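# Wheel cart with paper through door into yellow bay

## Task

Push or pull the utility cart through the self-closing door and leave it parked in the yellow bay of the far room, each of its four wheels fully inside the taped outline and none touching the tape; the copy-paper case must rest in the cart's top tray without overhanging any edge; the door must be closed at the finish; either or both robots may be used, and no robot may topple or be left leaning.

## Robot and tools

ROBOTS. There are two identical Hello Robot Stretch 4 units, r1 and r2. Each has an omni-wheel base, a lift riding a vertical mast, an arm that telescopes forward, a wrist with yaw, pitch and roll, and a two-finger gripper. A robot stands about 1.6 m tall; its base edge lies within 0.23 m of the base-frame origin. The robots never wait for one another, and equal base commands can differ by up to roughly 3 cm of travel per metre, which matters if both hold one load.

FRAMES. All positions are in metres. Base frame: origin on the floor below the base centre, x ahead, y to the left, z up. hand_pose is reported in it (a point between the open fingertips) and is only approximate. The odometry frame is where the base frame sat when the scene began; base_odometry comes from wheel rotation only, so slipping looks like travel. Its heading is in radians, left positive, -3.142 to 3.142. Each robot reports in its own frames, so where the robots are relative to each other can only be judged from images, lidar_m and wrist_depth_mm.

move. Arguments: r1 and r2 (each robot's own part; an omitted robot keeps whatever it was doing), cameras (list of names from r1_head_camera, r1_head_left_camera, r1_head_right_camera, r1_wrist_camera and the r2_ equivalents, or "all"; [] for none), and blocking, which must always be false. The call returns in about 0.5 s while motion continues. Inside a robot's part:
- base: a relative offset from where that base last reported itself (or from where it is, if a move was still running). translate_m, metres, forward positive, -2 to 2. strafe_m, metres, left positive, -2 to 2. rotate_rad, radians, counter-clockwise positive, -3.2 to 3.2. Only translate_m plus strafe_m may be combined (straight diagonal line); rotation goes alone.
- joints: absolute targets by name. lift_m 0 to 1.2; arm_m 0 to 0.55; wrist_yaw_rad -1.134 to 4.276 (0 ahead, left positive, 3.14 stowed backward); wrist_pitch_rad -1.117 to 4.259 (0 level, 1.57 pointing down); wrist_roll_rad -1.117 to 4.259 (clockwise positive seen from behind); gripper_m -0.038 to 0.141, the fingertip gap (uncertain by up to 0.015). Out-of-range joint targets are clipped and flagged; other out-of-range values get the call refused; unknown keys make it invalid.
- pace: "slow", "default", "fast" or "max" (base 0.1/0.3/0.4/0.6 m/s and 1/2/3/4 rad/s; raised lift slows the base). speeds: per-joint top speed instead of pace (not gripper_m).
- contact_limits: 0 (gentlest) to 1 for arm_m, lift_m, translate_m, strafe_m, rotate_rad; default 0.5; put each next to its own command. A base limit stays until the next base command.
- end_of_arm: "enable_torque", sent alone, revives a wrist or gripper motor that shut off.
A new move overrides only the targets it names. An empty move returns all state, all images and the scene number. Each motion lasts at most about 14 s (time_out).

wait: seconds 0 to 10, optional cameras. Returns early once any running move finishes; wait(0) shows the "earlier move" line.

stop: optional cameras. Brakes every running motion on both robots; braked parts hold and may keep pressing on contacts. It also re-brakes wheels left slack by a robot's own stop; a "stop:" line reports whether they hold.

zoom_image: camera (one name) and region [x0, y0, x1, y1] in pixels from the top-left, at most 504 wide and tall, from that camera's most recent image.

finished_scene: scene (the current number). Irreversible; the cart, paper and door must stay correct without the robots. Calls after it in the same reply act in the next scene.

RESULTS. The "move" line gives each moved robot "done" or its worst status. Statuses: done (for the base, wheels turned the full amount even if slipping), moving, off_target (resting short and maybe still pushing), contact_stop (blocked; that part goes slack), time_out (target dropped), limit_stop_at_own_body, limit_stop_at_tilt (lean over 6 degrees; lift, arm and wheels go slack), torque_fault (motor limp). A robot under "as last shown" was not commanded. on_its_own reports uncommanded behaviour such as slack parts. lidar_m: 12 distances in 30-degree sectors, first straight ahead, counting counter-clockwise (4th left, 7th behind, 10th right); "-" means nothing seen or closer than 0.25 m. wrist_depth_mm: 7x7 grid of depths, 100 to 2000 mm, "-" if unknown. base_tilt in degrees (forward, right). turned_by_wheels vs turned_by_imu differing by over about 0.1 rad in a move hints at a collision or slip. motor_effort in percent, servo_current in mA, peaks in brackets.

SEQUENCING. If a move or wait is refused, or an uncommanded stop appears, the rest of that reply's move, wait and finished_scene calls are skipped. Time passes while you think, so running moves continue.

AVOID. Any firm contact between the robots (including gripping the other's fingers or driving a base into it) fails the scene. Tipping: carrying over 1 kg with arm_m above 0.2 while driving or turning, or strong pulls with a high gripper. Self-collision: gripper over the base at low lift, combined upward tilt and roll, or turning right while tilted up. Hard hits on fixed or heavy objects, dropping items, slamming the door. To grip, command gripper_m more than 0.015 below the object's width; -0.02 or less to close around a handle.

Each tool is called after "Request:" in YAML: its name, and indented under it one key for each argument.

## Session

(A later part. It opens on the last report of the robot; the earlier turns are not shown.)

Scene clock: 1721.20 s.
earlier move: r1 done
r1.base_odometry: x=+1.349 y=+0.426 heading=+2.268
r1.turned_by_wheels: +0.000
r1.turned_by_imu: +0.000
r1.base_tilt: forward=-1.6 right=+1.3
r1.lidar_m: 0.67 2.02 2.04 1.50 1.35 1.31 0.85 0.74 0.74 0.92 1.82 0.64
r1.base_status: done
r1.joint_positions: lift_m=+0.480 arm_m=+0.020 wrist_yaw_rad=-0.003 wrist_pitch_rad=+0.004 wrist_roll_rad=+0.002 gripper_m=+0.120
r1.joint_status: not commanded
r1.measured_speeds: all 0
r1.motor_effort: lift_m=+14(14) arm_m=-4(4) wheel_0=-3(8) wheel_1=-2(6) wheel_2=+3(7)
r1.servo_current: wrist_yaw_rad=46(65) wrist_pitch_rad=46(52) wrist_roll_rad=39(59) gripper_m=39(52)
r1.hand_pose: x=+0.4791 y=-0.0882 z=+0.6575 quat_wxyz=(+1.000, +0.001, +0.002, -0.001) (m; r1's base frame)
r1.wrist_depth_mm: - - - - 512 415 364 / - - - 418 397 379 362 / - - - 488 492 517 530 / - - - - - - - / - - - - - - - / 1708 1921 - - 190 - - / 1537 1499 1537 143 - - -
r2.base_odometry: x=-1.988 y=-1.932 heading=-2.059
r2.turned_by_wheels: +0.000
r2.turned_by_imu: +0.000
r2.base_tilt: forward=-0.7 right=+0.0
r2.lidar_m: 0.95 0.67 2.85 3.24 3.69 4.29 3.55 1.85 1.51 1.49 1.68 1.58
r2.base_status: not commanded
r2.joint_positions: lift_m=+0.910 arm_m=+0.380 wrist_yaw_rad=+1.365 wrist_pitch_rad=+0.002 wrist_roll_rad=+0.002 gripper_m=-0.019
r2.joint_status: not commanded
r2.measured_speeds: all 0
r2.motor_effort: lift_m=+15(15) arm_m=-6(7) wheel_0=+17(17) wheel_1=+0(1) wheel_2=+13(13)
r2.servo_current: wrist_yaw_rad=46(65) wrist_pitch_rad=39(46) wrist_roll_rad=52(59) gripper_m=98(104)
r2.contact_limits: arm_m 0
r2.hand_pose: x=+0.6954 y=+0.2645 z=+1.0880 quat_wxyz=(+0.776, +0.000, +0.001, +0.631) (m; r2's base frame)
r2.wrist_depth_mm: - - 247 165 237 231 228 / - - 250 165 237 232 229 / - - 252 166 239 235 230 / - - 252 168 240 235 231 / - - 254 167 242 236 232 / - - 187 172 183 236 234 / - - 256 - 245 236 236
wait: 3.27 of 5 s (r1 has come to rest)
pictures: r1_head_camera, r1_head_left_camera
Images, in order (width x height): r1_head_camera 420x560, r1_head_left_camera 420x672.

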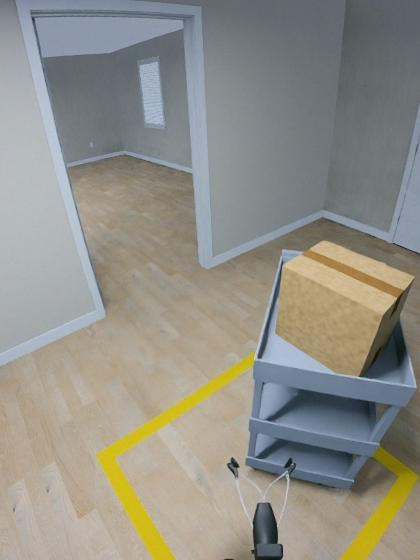

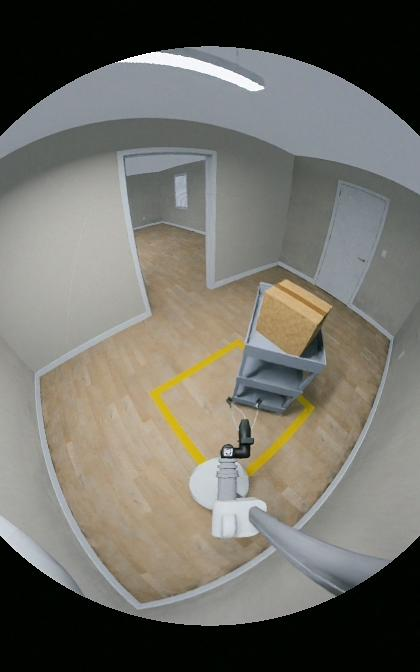

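Request:
move:
  blocking: false
  r1: {"base":{"rotate_rad":-0.91}}

Request:
wait:
  seconds: 4

Request:
move:
  blocking: false
  r1: {"base":{"translate_m":-0.17}}

Request:
wait:
  seconds: 4

Request:
move:
  blocking: false
  r1: {"base":{"strafe_m":1.13}}

Request:
wait:
  seconds: 6
  cameras: ["r1_head_camera","r1_head_left_camera","r1_wrist_camera"]

Scene clock: 1748.37 s.
move: r1 moving
r1.base_odometry: x=+1.349 y=+0.426 heading=+2.016
r1.turned_by_wheels: -0.252
r1.turned_by_imu: -0.253
r1.base_tilt: forward=-1.6 right=+1.3
r1.lidar_m: 0.65 2.08 2.02 1.76 1.38 1.35 0.98 0.76 0.75 0.82 1.19 0.69
r1.base_status: rotate_rad moving
r1.joint_positions: lift_m=+0.480 arm_m=+0.020 wrist_yaw_rad=-0.002 wrist_pitch_rad=+0.004 wrist_roll_rad=+0.002 gripper_m=+0.120
r1.joint_status: not commanded
r1.measured_speeds: translate_m=+0.001 strafe_m=+0.001 rotate_rad=-0.967 lift_m=+0.000 arm_m=+0.000 wrist_yaw_rad=+0.000 wrist_pitch_rad=+0.000 wrist_roll_rad=+0.000
r1.motor_effort: lift_m=+14(14) arm_m=-4(4) wheel_0=+8(8) wheel_1=+5(9) wheel_2=+7(8)
r1.servo_current: wrist_yaw_rad=52(59) wrist_pitch_rad=46(46) wrist_roll_rad=39(65) gripper_m=46(46)
r1.hand_pose: x=+0.4791 y=-0.0881 z=+0.6575 quat_wxyz=(+1.000, +0.001, +0.002, -0.001) (m; r1's base frame)
r1.wrist_depth_mm: - - - 535 445 539 - / - - 424 418 407 402 399 / - - 449 469 496 521 404 / - - - - - - 421 / - - - - - - 424 / - 1983 186 - 189 202 427 / 1708 1537 - 139 - - -
r2: as last shown
r2.lidar_m: 0.92 0.69 2.83 3.25 3.66 4.27 3.56 1.82 1.50 1.49 1.68 1.57
r2.motor_effort: lift_m=+14(15) arm_m=-6(7) wheel_0=+16(17) wheel_1=+0(1) wheel_2=+13(13)
r2.servo_current: wrist_yaw_rad=46(59) wrist_pitch_rad=39(46) wrist_roll_rad=52(52) gripper_m=98(104)
r2.contact_limits: arm_m 0
r2.wrist_depth_mm: - - 248 165 236 232 228 / - - 250 166 237 234 229 / - - 251 166 240 234 229 / - - 252 168 241 236 230 / - - 254 167 243 237 233 / - - 187 172 183 237 235 / - - 257 - 245 236 235
pictures: none

Scene clock: 1749.50 s.
earlier move: r1 done
r1.base_odometry: x=+1.349 y=+0.426 heading=+1.358
r1.turned_by_wheels: -0.658
r1.turned_by_imu: -0.662
r1.base_tilt: forward=-1.6 right=+1.3
r1.lidar_m: 0.71 0.66 0.70 2.01 2.01 1.39 1.35 1.12 0.79 0.73 0.78 1.04
r1.base_status: done
r1.joint_positions: lift_m=+0.480 arm_m=+0.020 wrist_yaw_rad=-0.002 wrist_pitch_rad=+0.004 wrist_roll_rad=+0.002 gripper_m=+0.120
r1.joint_status: not commanded
r1.measured_speeds: all 0
r1.motor_effort: lift_m=+14(14) arm_m=-4(4) wheel_0=+4(10) wheel_1=+2(9) wheel_2=+1(8)
r1.servo_current: wrist_yaw_rad=59(65) wrist_pitch_rad=39(46) wrist_roll_rad=59(65) gripper_m=46(52)
r1.hand_pose: x=+0.4791 y=-0.0881 z=+0.6575 quat_wxyz=(+1.000, +0.001, +0.002, -0.001) (m; r1's base frame)
r1.wrist_depth_mm: 591 - - - - - - / 442 - - - - - - / 449 - - - - - - / - - - - - - - / - - - - - - - / - 211 - - 212 - - / - 1366 1576 144 1576 1336 -
r2.base_odometry: x=-1.988 y=-1.932 heading=-2.059
r2.turned_by_wheels: +0.000
r2.turned_by_imu: +0.000
r2.base_tilt: forward=-0.7 right=+0.0
r2.lidar_m: 0.95 0.69 2.81 3.24 3.65 4.27 3.56 1.82 1.52 1.50 1.70 1.58
r2.base_status: not commanded
r2.joint_positions: lift_m=+0.910 arm_m=+0.380 wrist_yaw_rad=+1.365 wrist_pitch_rad=+0.002 wrist_roll_rad=+0.002 gripper_m=-0.019
r2.joint_status: not commanded
r2.measured_speeds: all 0
r2.motor_effort: lift_m=+15(15) arm_m=-6(7) wheel_0=+16(17) wheel_1=+1(1) wheel_2=+13(13)
r2.servo_current: wrist_yaw_rad=46(59) wrist_pitch_rad=46(46) wrist_roll_rad=52(52) gripper_m=98(104)
r2.contact_limits: arm_m 0
r2.hand_pose: x=+0.6954 y=+0.2645 z=+1.0880 quat_wxyz=(+0.776, +0.000, +0.001, +0.631) (m; r2's base frame)
r2.wrist_depth_mm: - - 248 164 237 231 228 / - - 250 166 237 233 229 / - - 251 166 241 234 230 / - - 252 168 240 236 231 / - - 254 167 243 237 233 / - - 187 171 183 237 235 / - - 258 - 244 237 236
wait: 1.13 of 4 s (r1 has come to rest)
pictures: none

Scene clock: 1750.00 s.
move: r1 moving
r1.base_odometry: x=+1.343 y=+0.396 heading=+1.358
r1.turned_by_wheels: +0.000
r1.turned_by_imu: +0.000
r1.base_tilt: forward=-1.6 right=+1.3
r1.lidar_m: 0.75 0.67 2.54 2.01 1.95 1.38 1.32 1.15 0.79 0.74 0.78 1.05
r1.base_status: translate_m moving
r1.joint_positions: lift_m=+0.480 arm_m=+0.020 wrist_yaw_rad=-0.002 wrist_pitch_rad=+0.004 wrist_roll_rad=+0.002 gripper_m=+0.120
r1.joint_status: not commanded
r1.measured_speeds: translate_m=-0.122 strafe_m=-0.001 rotate_rad=+0.004 lift_m=+0.000 arm_m=+0.000 wrist_yaw_rad=+0.000 wrist_pitch_rad=+0.000 wrist_roll_rad=+0.000
r1.motor_effort: lift_m=+14(14) arm_m=-4(4) wheel_0=-8(8) wheel_1=-4(7) wheel_2=+9(9)
r1.servo_current: wrist_yaw_rad=65(65) wrist_pitch_rad=33(46) wrist_roll_rad=52(59) gripper_m=39(46)
r1.hand_pose: x=+0.4791 y=-0.0881 z=+0.6575 quat_wxyz=(+1.000, +0.001, +0.002, -0.001) (m; r1's base frame)
r1.wrist_depth_mm: 580 - - - - - - / 459 - - - - - - / 469 530 - - - - - / - - - - - - - / - - - - - - - / - 201 - - 212 - - / - 162 1576 144 1537 1308 -
r2: as last shown
r2.lidar_m: 0.93 0.67 2.82 3.23 3.62 4.27 3.57 1.80 1.51 1.50 1.69 1.54
r2.motor_effort: lift_m=+15(15) arm_m=-6(7) wheel_0=+16(17) wheel_1=+0(1) wheel_2=+13(13)
r2.servo_current: wrist_yaw_rad=46(59) wrist_pitch_rad=39(46) wrist_roll_rad=39(52) gripper_m=98(104)
r2.contact_limits: arm_m 0
r2.wrist_depth_mm: - - 248 165 237 232 228 / - - 249 166 237 232 229 / - - 251 166 240 234 229 / - - 252 168 241 235 231 / - - 254 167 243 236 232 / - - 188 171 183 237 235 / - - 257 - 245 236 235
pictures: none

Scene clock: 1751.43 s.
earlier move: r1 done
r1.base_odometry: x=+1.313 y=+0.260 heading=+1.358
r1.turned_by_wheels: +0.000
r1.turned_by_imu: +0.000
r1.base_tilt: forward=-1.6 right=+1.3
r1.lidar_m: 0.87 0.80 2.12 2.01 1.77 1.25 1.18 1.14 0.77 0.74 0.78 1.05
r1.base_status: done
r1.joint_positions: lift_m=+0.480 arm_m=+0.020 wrist_yaw_rad=-0.002 wrist_pitch_rad=+0.004 wrist_roll_rad=+0.002 gripper_m=+0.120
r1.joint_status: not commanded
r1.measured_speeds: all 0
r1.motor_effort: lift_m=+14(14) arm_m=-4(4) wheel_0=-3(9) wheel_1=-2(8) wheel_2=+1(10)
r1.servo_current: wrist_yaw_rad=39(65) wrist_pitch_rad=33(46) wrist_roll_rad=59(65) gripper_m=46(52)
r1.hand_pose: x=+0.4791 y=-0.0881 z=+0.6575 quat_wxyz=(+1.000, +0.001, +0.002, -0.001) (m; r1's base frame)
r1.wrist_depth_mm: 580 - - - - - - / 580 - - - - - - / 559 621 - - - - - / - - - - - - - / - - - - - - - / - 194 - - 212 - - / - 161 1537 144 1537 1366 -
r2.base_odometry: x=-1.988 y=-1.932 heading=-2.059
r2.turned_by_wheels: +0.000
r2.turned_by_imu: +0.000
r2.base_tilt: forward=-0.7 right=+0.0
r2.lidar_m: 0.94 0.68 2.84 3.25 3.65 4.26 3.55 1.82 1.51 1.49 1.69 1.57
r2.base_status: not commanded
r2.joint_positions: lift_m=+0.910 arm_m=+0.380 wrist_yaw_rad=+1.365 wrist_pitch_rad=+0.002 wrist_roll_rad=+0.002 gripper_m=-0.019
r2.joint_status: not commanded
r2.measured_speeds: all 0
r2.motor_effort: lift_m=+15(15) arm_m=-7(7) wheel_0=+17(17) wheel_1=+0(1) wheel_2=+13(13)
r2.servo_current: wrist_yaw_rad=52(65) wrist_pitch_rad=39(46) wrist_roll_rad=46(59) gripper_m=98(104)
r2.contact_limits: arm_m 0
r2.hand_pose: x=+0.6954 y=+0.2645 z=+1.0880 quat_wxyz=(+0.776, +0.000, +0.001, +0.631) (m; r2's base frame)
r2.wrist_depth_mm: - - 249 165 236 232 228 / - - 249 166 237 233 229 / - - 252 166 239 233 230 / - - 252 168 241 236 231 / - - 254 167 243 236 232 / - - 187 171 183 237 235 / - - 257 - 244 237 237
wait: 1.43 of 4 s (r1 has come to rest)
pictures: none

Scene clock: 1751.93 s.
move: r1 moving
r1.base_odometry: x=+1.278 y=+0.268 heading=+1.358
r1.turned_by_wheels: +0.000
r1.turned_by_imu: +0.000
r1.base_tilt: forward=-1.6 right=+1.3
r1.lidar_m: 0.80 0.77 2.06 1.99 1.73 1.27 1.17 1.19 0.84 0.79 0.82 1.11
r1.base_status: strafe_m moving
r1.joint_positions: lift_m=+0.480 arm_m=+0.020 wrist_yaw_rad=-0.002 wrist_pitch_rad=+0.004 wrist_roll_rad=+0.002 gripper_m=+0.120
r1.joint_status: not commanded
r1.measured_speeds: translate_m=+0.000 strafe_m=+0.142 rotate_rad=-0.002 lift_m=+0.000 arm_m=+0.000 wrist_yaw_rad=+0.000 wrist_pitch_rad=+0.000 wrist_roll_rad=+0.000
r1.motor_effort: lift_m=+14(14) arm_m=-4(4) wheel_0=-9(11) wheel_1=+8(9) wheel_2=+1(1)
r1.servo_current: wrist_yaw_rad=46(65) wrist_pitch_rad=39(52) wrist_roll_rad=59(72) gripper_m=39(46)
r1.hand_pose: x=+0.4791 y=-0.0881 z=+0.6575 quat_wxyz=(+1.000, +0.001, +0.002, -0.001) (m; r1's base frame)
r1.wrist_depth_mm: 574 - - - - - - / 580 741 - - - - - / 539 609 - - - - - / - - - - - - - / - - - - - - - / - 195 - - 211 - - / - 185 1576 144 1576 1336 -
r2: as last shown
r2.base_tilt: forward=-0.6 right=+0.0
r2.lidar_m: 0.93 0.69 2.82 3.25 3.65 4.30 3.57 1.83 1.50 1.50 1.70 1.56
r2.motor_effort: lift_m=+15(15) arm_m=-6(7) wheel_0=+16(17) wheel_1=+0(1) wheel_2=+13(13)
r2.servo_current: wrist_yaw_rad=46(65) wrist_pitch_rad=33(46) wrist_roll_rad=39(59) gripper_m=98(104)
r2.contact_limits: arm_m 0
r2.wrist_depth_mm: - - 248 165 237 233 228 / - - 250 165 238 233 229 / - - 250 166 239 232 229 / - - 253 168 240 236 232 / - - 255 167 242 236 233 / - - 187 171 183 237 235 / - - 257 - 244 236 236
pictures: none

Scene clock: 1756.53 s.
earlier move: r1 done
r1.base_odometry: x=+0.209 y=+0.499 heading=+1.358
r1.turned_by_wheels: +0.000
r1.turned_by_imu: +0.006
r1.base_tilt: forward=-1.6 right=+1.3
r1.lidar_m: 1.16 1.90 0.96 0.89 0.94 1.28 1.19 1.26 1.75 1.87 1.02 0.89
r1.base_status: done
r1.joint_positions: lift_m=+0.480 arm_m=+0.020 wrist_yaw_rad=-0.002 wrist_pitch_rad=+0.004 wrist_roll_rad=+0.002 gripper_m=+0.120
r1.joint_status: not commanded
r1.measured_speeds: all 0
r1.motor_effort: lift_m=+14(14) arm_m=-4(4) wheel_0=+0(11) wheel_1=-1(11) wheel_2=+1(3)
r1.servo_current: wrist_yaw_rad=46(72) wrist_pitch_rad=46(52) wrist_roll_rad=59(72) gripper_m=39(46)
r1.hand_pose: x=+0.4791 y=-0.0881 z=+0.6575 quat_wxyz=(+1.000, +0.001, +0.002, -0.001) (m; r1's base frame)
r1.wrist_depth_mm: - - - - - - 647 / - - - - - - 647 / - - - - - - - / - - - - - - - / - - - - - - - / - 216 - - 193 - - / 1430 1499 1576 144 1618 1060 -
r2.base_odometry: x=-1.988 y=-1.932 heading=-2.059
r2.turned_by_wheels: +0.000
r2.turned_by_imu: +0.001
r2.base_tilt: forward=-0.7 right=+0.1
r2.lidar_m: 0.92 0.67 2.80 3.26 3.64 4.27 3.52 1.83 1.52 1.49 1.69 1.56
r2.base_status: not commanded
r2.joint_positions: lift_m=+0.910 arm_m=+0.380 wrist_yaw_rad=+1.365 wrist_pitch_rad=+0.002 wrist_roll_rad=+0.002 gripper_m=-0.019
r2.joint_status: not commanded
r2.measured_speeds: all 0
r2.motor_effort: lift_m=+15(15) arm_m=-6(7) wheel_0=+17(17) wheel_1=+0(1) wheel_2=+13(13)
r2.servo_current: wrist_yaw_rad=39(65) wrist_pitch_rad=46(52) wrist_roll_rad=46(65) gripper_m=91(104)
r2.contact_limits: arm_m 0
r2.hand_pose: x=+0.6954 y=+0.2645 z=+1.0880 quat_wxyz=(+0.776, +0.000, +0.001, +0.631) (m; r2's base frame)
r2.wrist_depth_mm: - - 248 164 237 233 228 / - - 249 165 237 232 229 / - - 251 167 239 234 230 / - - 252 168 241 235 230 / - - 253 167 242 237 232 / - - 188 171 183 237 233 / - - 256 - 245 237 235
wait: 4.60 of 6 s (r1 has come to rest)
pictures: r1_head_camera, r1_head_left_camera, r1_wrist_camera
Images, in order (width x height): r1_head_camera 420x560, r1_head_left_camera 420x672, r1_wrist_camera 616x392.

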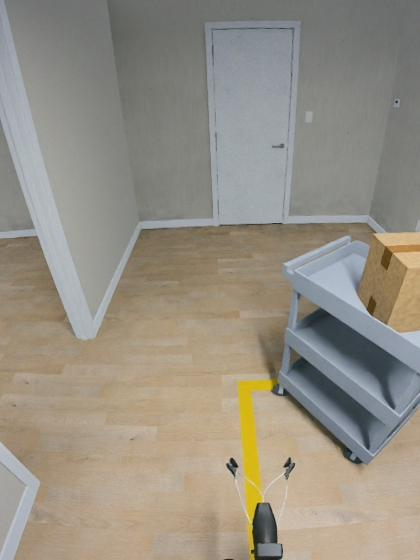

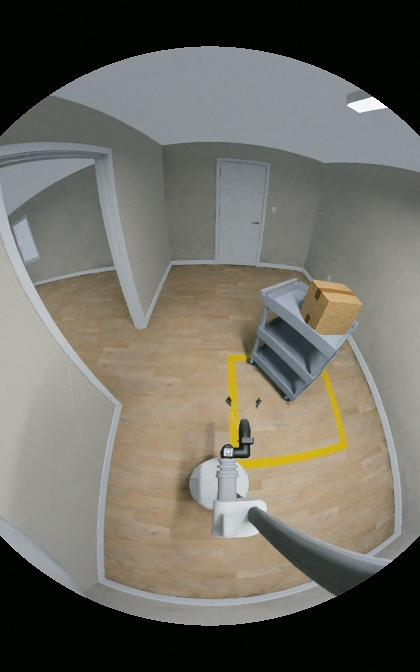

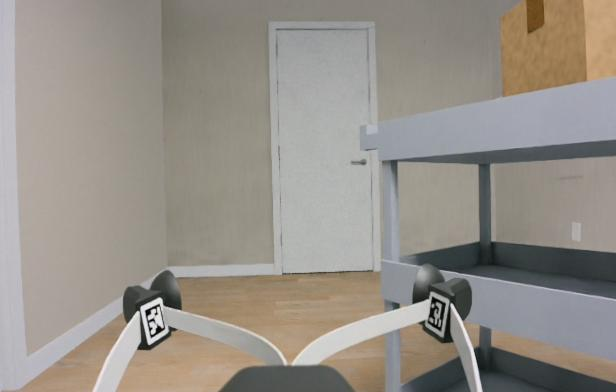

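Request:
move:
  blocking: false
  r1: {"base":{"translate_m":0.3,"strafe_m":-0.19}}

Request:
wait:
  seconds: 4
  cameras: ["r1_wrist_camera"]

Scene clock: 1762.37 s.
move: r1 moving
r1.base_odometry: x=+0.233 y=+0.524 heading=+1.358
r1.turned_by_wheels: +0.000
r1.turned_by_imu: +0.000
r1.base_tilt: forward=-1.6 right=+1.3
r1.lidar_m: 1.09 1.85 0.97 0.91 0.94 1.29 1.22 1.29 1.76 1.85 0.94 0.85
r1.base_status: translate_m moving; strafe_m moving
r1.joint_positions: lift_m=+0.480 arm_m=+0.020 wrist_yaw_rad=-0.002 wrist_pitch_rad=+0.004 wrist_roll_rad=+0.002 gripper_m=+0.120
r1.joint_status: not commanded
r1.measured_speeds: translate_m=+0.117 strafe_m=-0.073 rotate_rad=+0.006 lift_m=+0.000 arm_m=+0.000 wrist_yaw_rad=+0.000 wrist_pitch_rad=+0.000 wrist_roll_rad=+0.000
r1.motor_effort: lift_m=+14(14) arm_m=-4(4) wheel_0=+10(11) wheel_1=-1(5) wheel_2=-6(8)
r1.servo_current: wrist_yaw_rad=39(65) wrist_pitch_rad=52(52) wrist_roll_rad=52(65) gripper_m=46(46)
r1.hand_pose: x=+0.4791 y=-0.0881 z=+0.6575 quat_wxyz=(+1.000, +0.001, +0.002, -0.001) (m; r1's base frame)
r1.wrist_depth_mm: - - - - - - 621 / - - - - - - 627 / - - - - - 683 597 / - - - - - - - / - - - - - - - / - 1983 - - 192 - - / 1464 1430 1537 144 1537 1042 -
r2: as last shown
r2.turned_by_imu: +0.000
r2.lidar_m: 0.94 0.68 2.83 3.25 3.65 4.26 3.58 1.85 1.51 1.50 1.69 1.58
r2.motor_effort: lift_m=+15(15) arm_m=-6(7) wheel_0=+16(17) wheel_1=+0(1) wheel_2=+13(13)
r2.servo_current: wrist_yaw_rad=59(59) wrist_pitch_rad=39(46) wrist_roll_rad=46(59) gripper_m=98(104)
r2.contact_limits: arm_m 0
r2.wrist_depth_mm: - - 248 165 237 231 229 / - - 250 165 237 233 229 / - - 250 166 239 235 230 / - - 251 168 241 235 231 / - - 253 167 243 236 232 / - - 187 172 183 237 235 / - - 256 - 244 237 235
pictures: none

Scene clock: 1764.40 s.
earlier move: r1 done
r1.base_odometry: x=+0.458 y=+0.752 heading=+1.358
r1.turned_by_wheels: +0.000
r1.turned_by_imu: -0.001
r1.base_tilt: forward=-1.6 right=+1.3
r1.lidar_m: 0.74 1.74 1.15 1.08 1.15 1.54 1.50 1.56 1.76 1.66 0.54 0.56
r1.base_status: done
r1.joint_positions: lift_m=+0.480 arm_m=+0.020 wrist_yaw_rad=-0.002 wrist_pitch_rad=+0.004 wrist_roll_rad=+0.002 gripper_m=+0.120
r1.joint_status: not commanded
r1.measured_speeds: all 0
r1.motor_effort: lift_m=+14(14) arm_m=-4(4) wheel_0=+2(11) wheel_1=-3(6) wheel_2=+1(10)
r1.servo_current: wrist_yaw_rad=46(65) wrist_pitch_rad=39(52) wrist_roll_rad=52(72) gripper_m=46(46)
r1.hand_pose: x=+0.4791 y=-0.0881 z=+0.6575 quat_wxyz=(+1.000, +0.001, +0.002, -0.001) (m; r1's base frame)
r1.wrist_depth_mm: - - - - - - - / - - - - - - 304 / - - - 634 504 512 535 / - - - - - - - / - - - - - - - / - 1921 - - 190 - - / 1576 1499 1537 144 - - -
r2.base_odometry: x=-1.988 y=-1.932 heading=-2.059
r2.turned_by_wheels: +0.000
r2.turned_by_imu: +0.000
r2.base_tilt: forward=-0.6 right=+0.0
r2.lidar_m: 0.93 0.68 2.83 3.24 3.64 4.28 3.56 1.83 1.52 1.49 1.68 1.57
r2.base_status: not commanded
r2.joint_positions: lift_m=+0.910 arm_m=+0.380 wrist_yaw_rad=+1.365 wrist_pitch_rad=+0.002 wrist_roll_rad=+0.002 gripper_m=-0.019
r2.joint_status: not commanded
r2.measured_speeds: all 0
r2.motor_effort: lift_m=+15(15) arm_m=-7(7) wheel_0=+17(17) wheel_1=+0(1) wheel_2=+13(13)
r2.servo_current: wrist_yaw_rad=39(65) wrist_pitch_rad=39(46) wrist_roll_rad=39(65) gripper_m=104(104)
r2.contact_limits: arm_m 0
r2.hand_pose: x=+0.6954 y=+0.2645 z=+1.0880 quat_wxyz=(+0.776, +0.000, +0.001, +0.631) (m; r2's base frame)
r2.wrist_depth_mm: - - 247 164 237 232 227 / - - 250 166 237 232 229 / - - 251 166 240 235 229 / - - 252 168 240 235 230 / - - 254 167 242 237 232 / - - 187 171 183 237 234 / - - 257 - 244 236 235
wait: 2.03 of 4 s (r1 has come to rest)
pictures: r1_wrist_camera
Images, in order (width x height): r1_wrist_camera 616x392.

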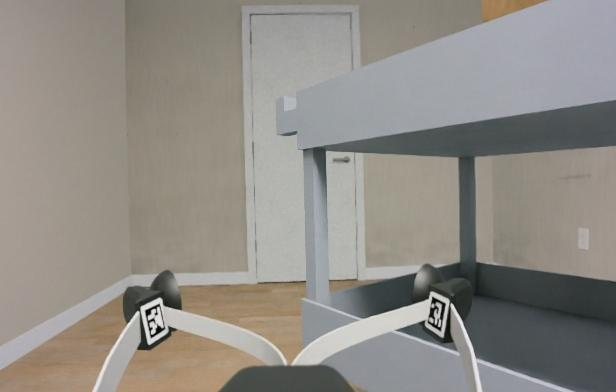

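Request:
move:
  blocking: false
  r1: {"base":{"translate_m":0.27,"strafe_m":-0.02},"pace":"slow","contact_limits":{"translate_m":0.2}}

Request:
wait:
  seconds: 5
  cameras: ["r1_wrist_camera"]

Scene clock: 1777.30 s.
move: r1 moving
r1.base_odometry: x=+0.461 y=+0.764 heading=+1.358
r1.turned_by_wheels: +0.000
r1.turned_by_imu: +0.000
r1.base_tilt: forward=-1.6 right=+1.3
r1.lidar_m: 0.73 1.73 1.31 1.09 1.15 1.56 1.50 1.58 1.77 1.66 0.53 0.54
r1.base_status: translate_m moving; strafe_m moving
r1.joint_positions: lift_m=+0.480 arm_m=+0.020 wrist_yaw_rad=-0.002 wrist_pitch_rad=+0.004 wrist_roll_rad=+0.002 gripper_m=+0.120
r1.joint_status: not commanded
r1.measured_speeds: translate_m=+0.049 strafe_m=-0.004 rotate_rad=+0.001 lift_m=+0.000 arm_m=+0.000 wrist_yaw_rad=+0.000 wrist_pitch_rad=+0.000 wrist_roll_rad=+0.000
r1.motor_effort: lift_m=+14(14) arm_m=-4(4) wheel_0=+5(7) wheel_1=+3(4) wheel_2=-6(6)
r1.servo_current: wrist_yaw_rad=39(59) wrist_pitch_rad=46(52) wrist_roll_rad=46(72) gripper_m=39(46)
r1.contact_limits: translate_m 0.2
r1.hand_pose: x=+0.4791 y=-0.0881 z=+0.6575 quat_wxyz=(+1.000, +0.001, +0.002, -0.001) (m; r1's base frame)
r1.wrist_depth_mm: - - - - - - - / - - - - - - - / - - - 621 504 517 530 / - - - - - - - / - - - - - - - / - 1983 - - 189 - - / 1576 1464 1537 143 - - -
r2: as last shown
r2.base_tilt: forward=-0.6 right=+0.1
r2.lidar_m: 0.91 0.69 2.83 3.25 3.63 4.29 3.59 1.83 1.49 1.50 1.66 1.55
r2.motor_effort: lift_m=+15(15) arm_m=-7(7) wheel_0=+17(17) wheel_1=+1(1) wheel_2=+13(13)
r2.servo_current: wrist_yaw_rad=52(59) wrist_pitch_rad=39(46) wrist_roll_rad=46(52) gripper_m=98(98)
r2.contact_limits: arm_m 0
r2.wrist_depth_mm: - - 248 165 236 232 227 / - - 249 165 237 232 229 / - - 251 166 239 234 229 / - - 251 168 241 235 232 / - - 255 167 242 236 233 / - - 187 172 183 237 234 / - - 257 - 244 237 236
pictures: none

Scene clock: 1780.80 s.
earlier move: r1 done
r1.base_odometry: x=+0.534 y=+1.011 heading=+1.358
r1.turned_by_wheels: +0.000
r1.turned_by_imu: +0.000
r1.base_tilt: forward=-1.6 right=+1.2
r1.lidar_m: 0.52 1.66 1.55 1.11 1.18 1.56 1.76 1.86 1.76 0.42 0.36 0.39
r1.base_status: done
r1.joint_positions: lift_m=+0.480 arm_m=+0.020 wrist_yaw_rad=-0.002 wrist_pitch_rad=+0.004 wrist_roll_rad=+0.002 gripper_m=+0.120
r1.joint_status: not commanded
r1.measured_speeds: all 0
r1.motor_effort: lift_m=+14(14) arm_m=-4(4) wheel_0=+3(8) wheel_1=+2(6) wheel_2=-2(7)
r1.servo_current: wrist_yaw_rad=52(72) wrist_pitch_rad=46(52) wrist_roll_rad=65(72) gripper_m=39(52)
r1.contact_limits: translate_m 0.2
r1.hand_pose: x=+0.4791 y=-0.0881 z=+0.6575 quat_wxyz=(+1.000, +0.001, +0.002, -0.001) (m; r1's base frame)
r1.wrist_depth_mm: - - - - - 180 161 / - - - 291 248 229 229 / - - - 330 - 525 530 / - - - 327 - - - / - - - 324 - - - / - 1921 - 325 212 198 574 / 1576 1499 1576 144 - - -
r2.base_odometry: x=-1.988 y=-1.932 heading=-2.059
r2.turned_by_wheels: +0.000
r2.turned_by_imu: +0.000
r2.base_tilt: forward=-0.6 right=+0.1
r2.lidar_m: 0.95 0.66 2.85 3.24 3.66 4.28 3.56 1.81 1.52 1.49 1.68 1.56
r2.base_status: not commanded
r2.joint_positions: lift_m=+0.910 arm_m=+0.380 wrist_yaw_rad=+1.365 wrist_pitch_rad=+0.002 wrist_roll_rad=+0.002 gripper_m=-0.019
r2.joint_status: not commanded
r2.measured_speeds: all 0
r2.motor_effort: lift_m=+15(15) arm_m=-6(7) wheel_0=+17(17) wheel_1=+1(1) wheel_2=+13(13)
r2.servo_current: wrist_yaw_rad=33(65) wrist_pitch_rad=33(52) wrist_roll_rad=46(65) gripper_m=91(104)
r2.contact_limits: arm_m 0
r2.hand_pose: x=+0.6954 y=+0.2645 z=+1.0880 quat_wxyz=(+0.776, +0.000, +0.001, +0.631) (m; r2's base frame)
r2.wrist_depth_mm: - - 249 165 238 232 228 / - - 249 165 238 233 229 / - - 251 167 239 235 229 / - - 253 168 241 236 232 / - - 253 167 243 236 232 / - - 187 171 183 237 234 / - - 256 - 244 236 235
wait: 3.50 of 5 s (r1 has come to rest)
pictures: r1_wrist_camera
Images, in order (width x height): r1_wrist_camera 616x392.

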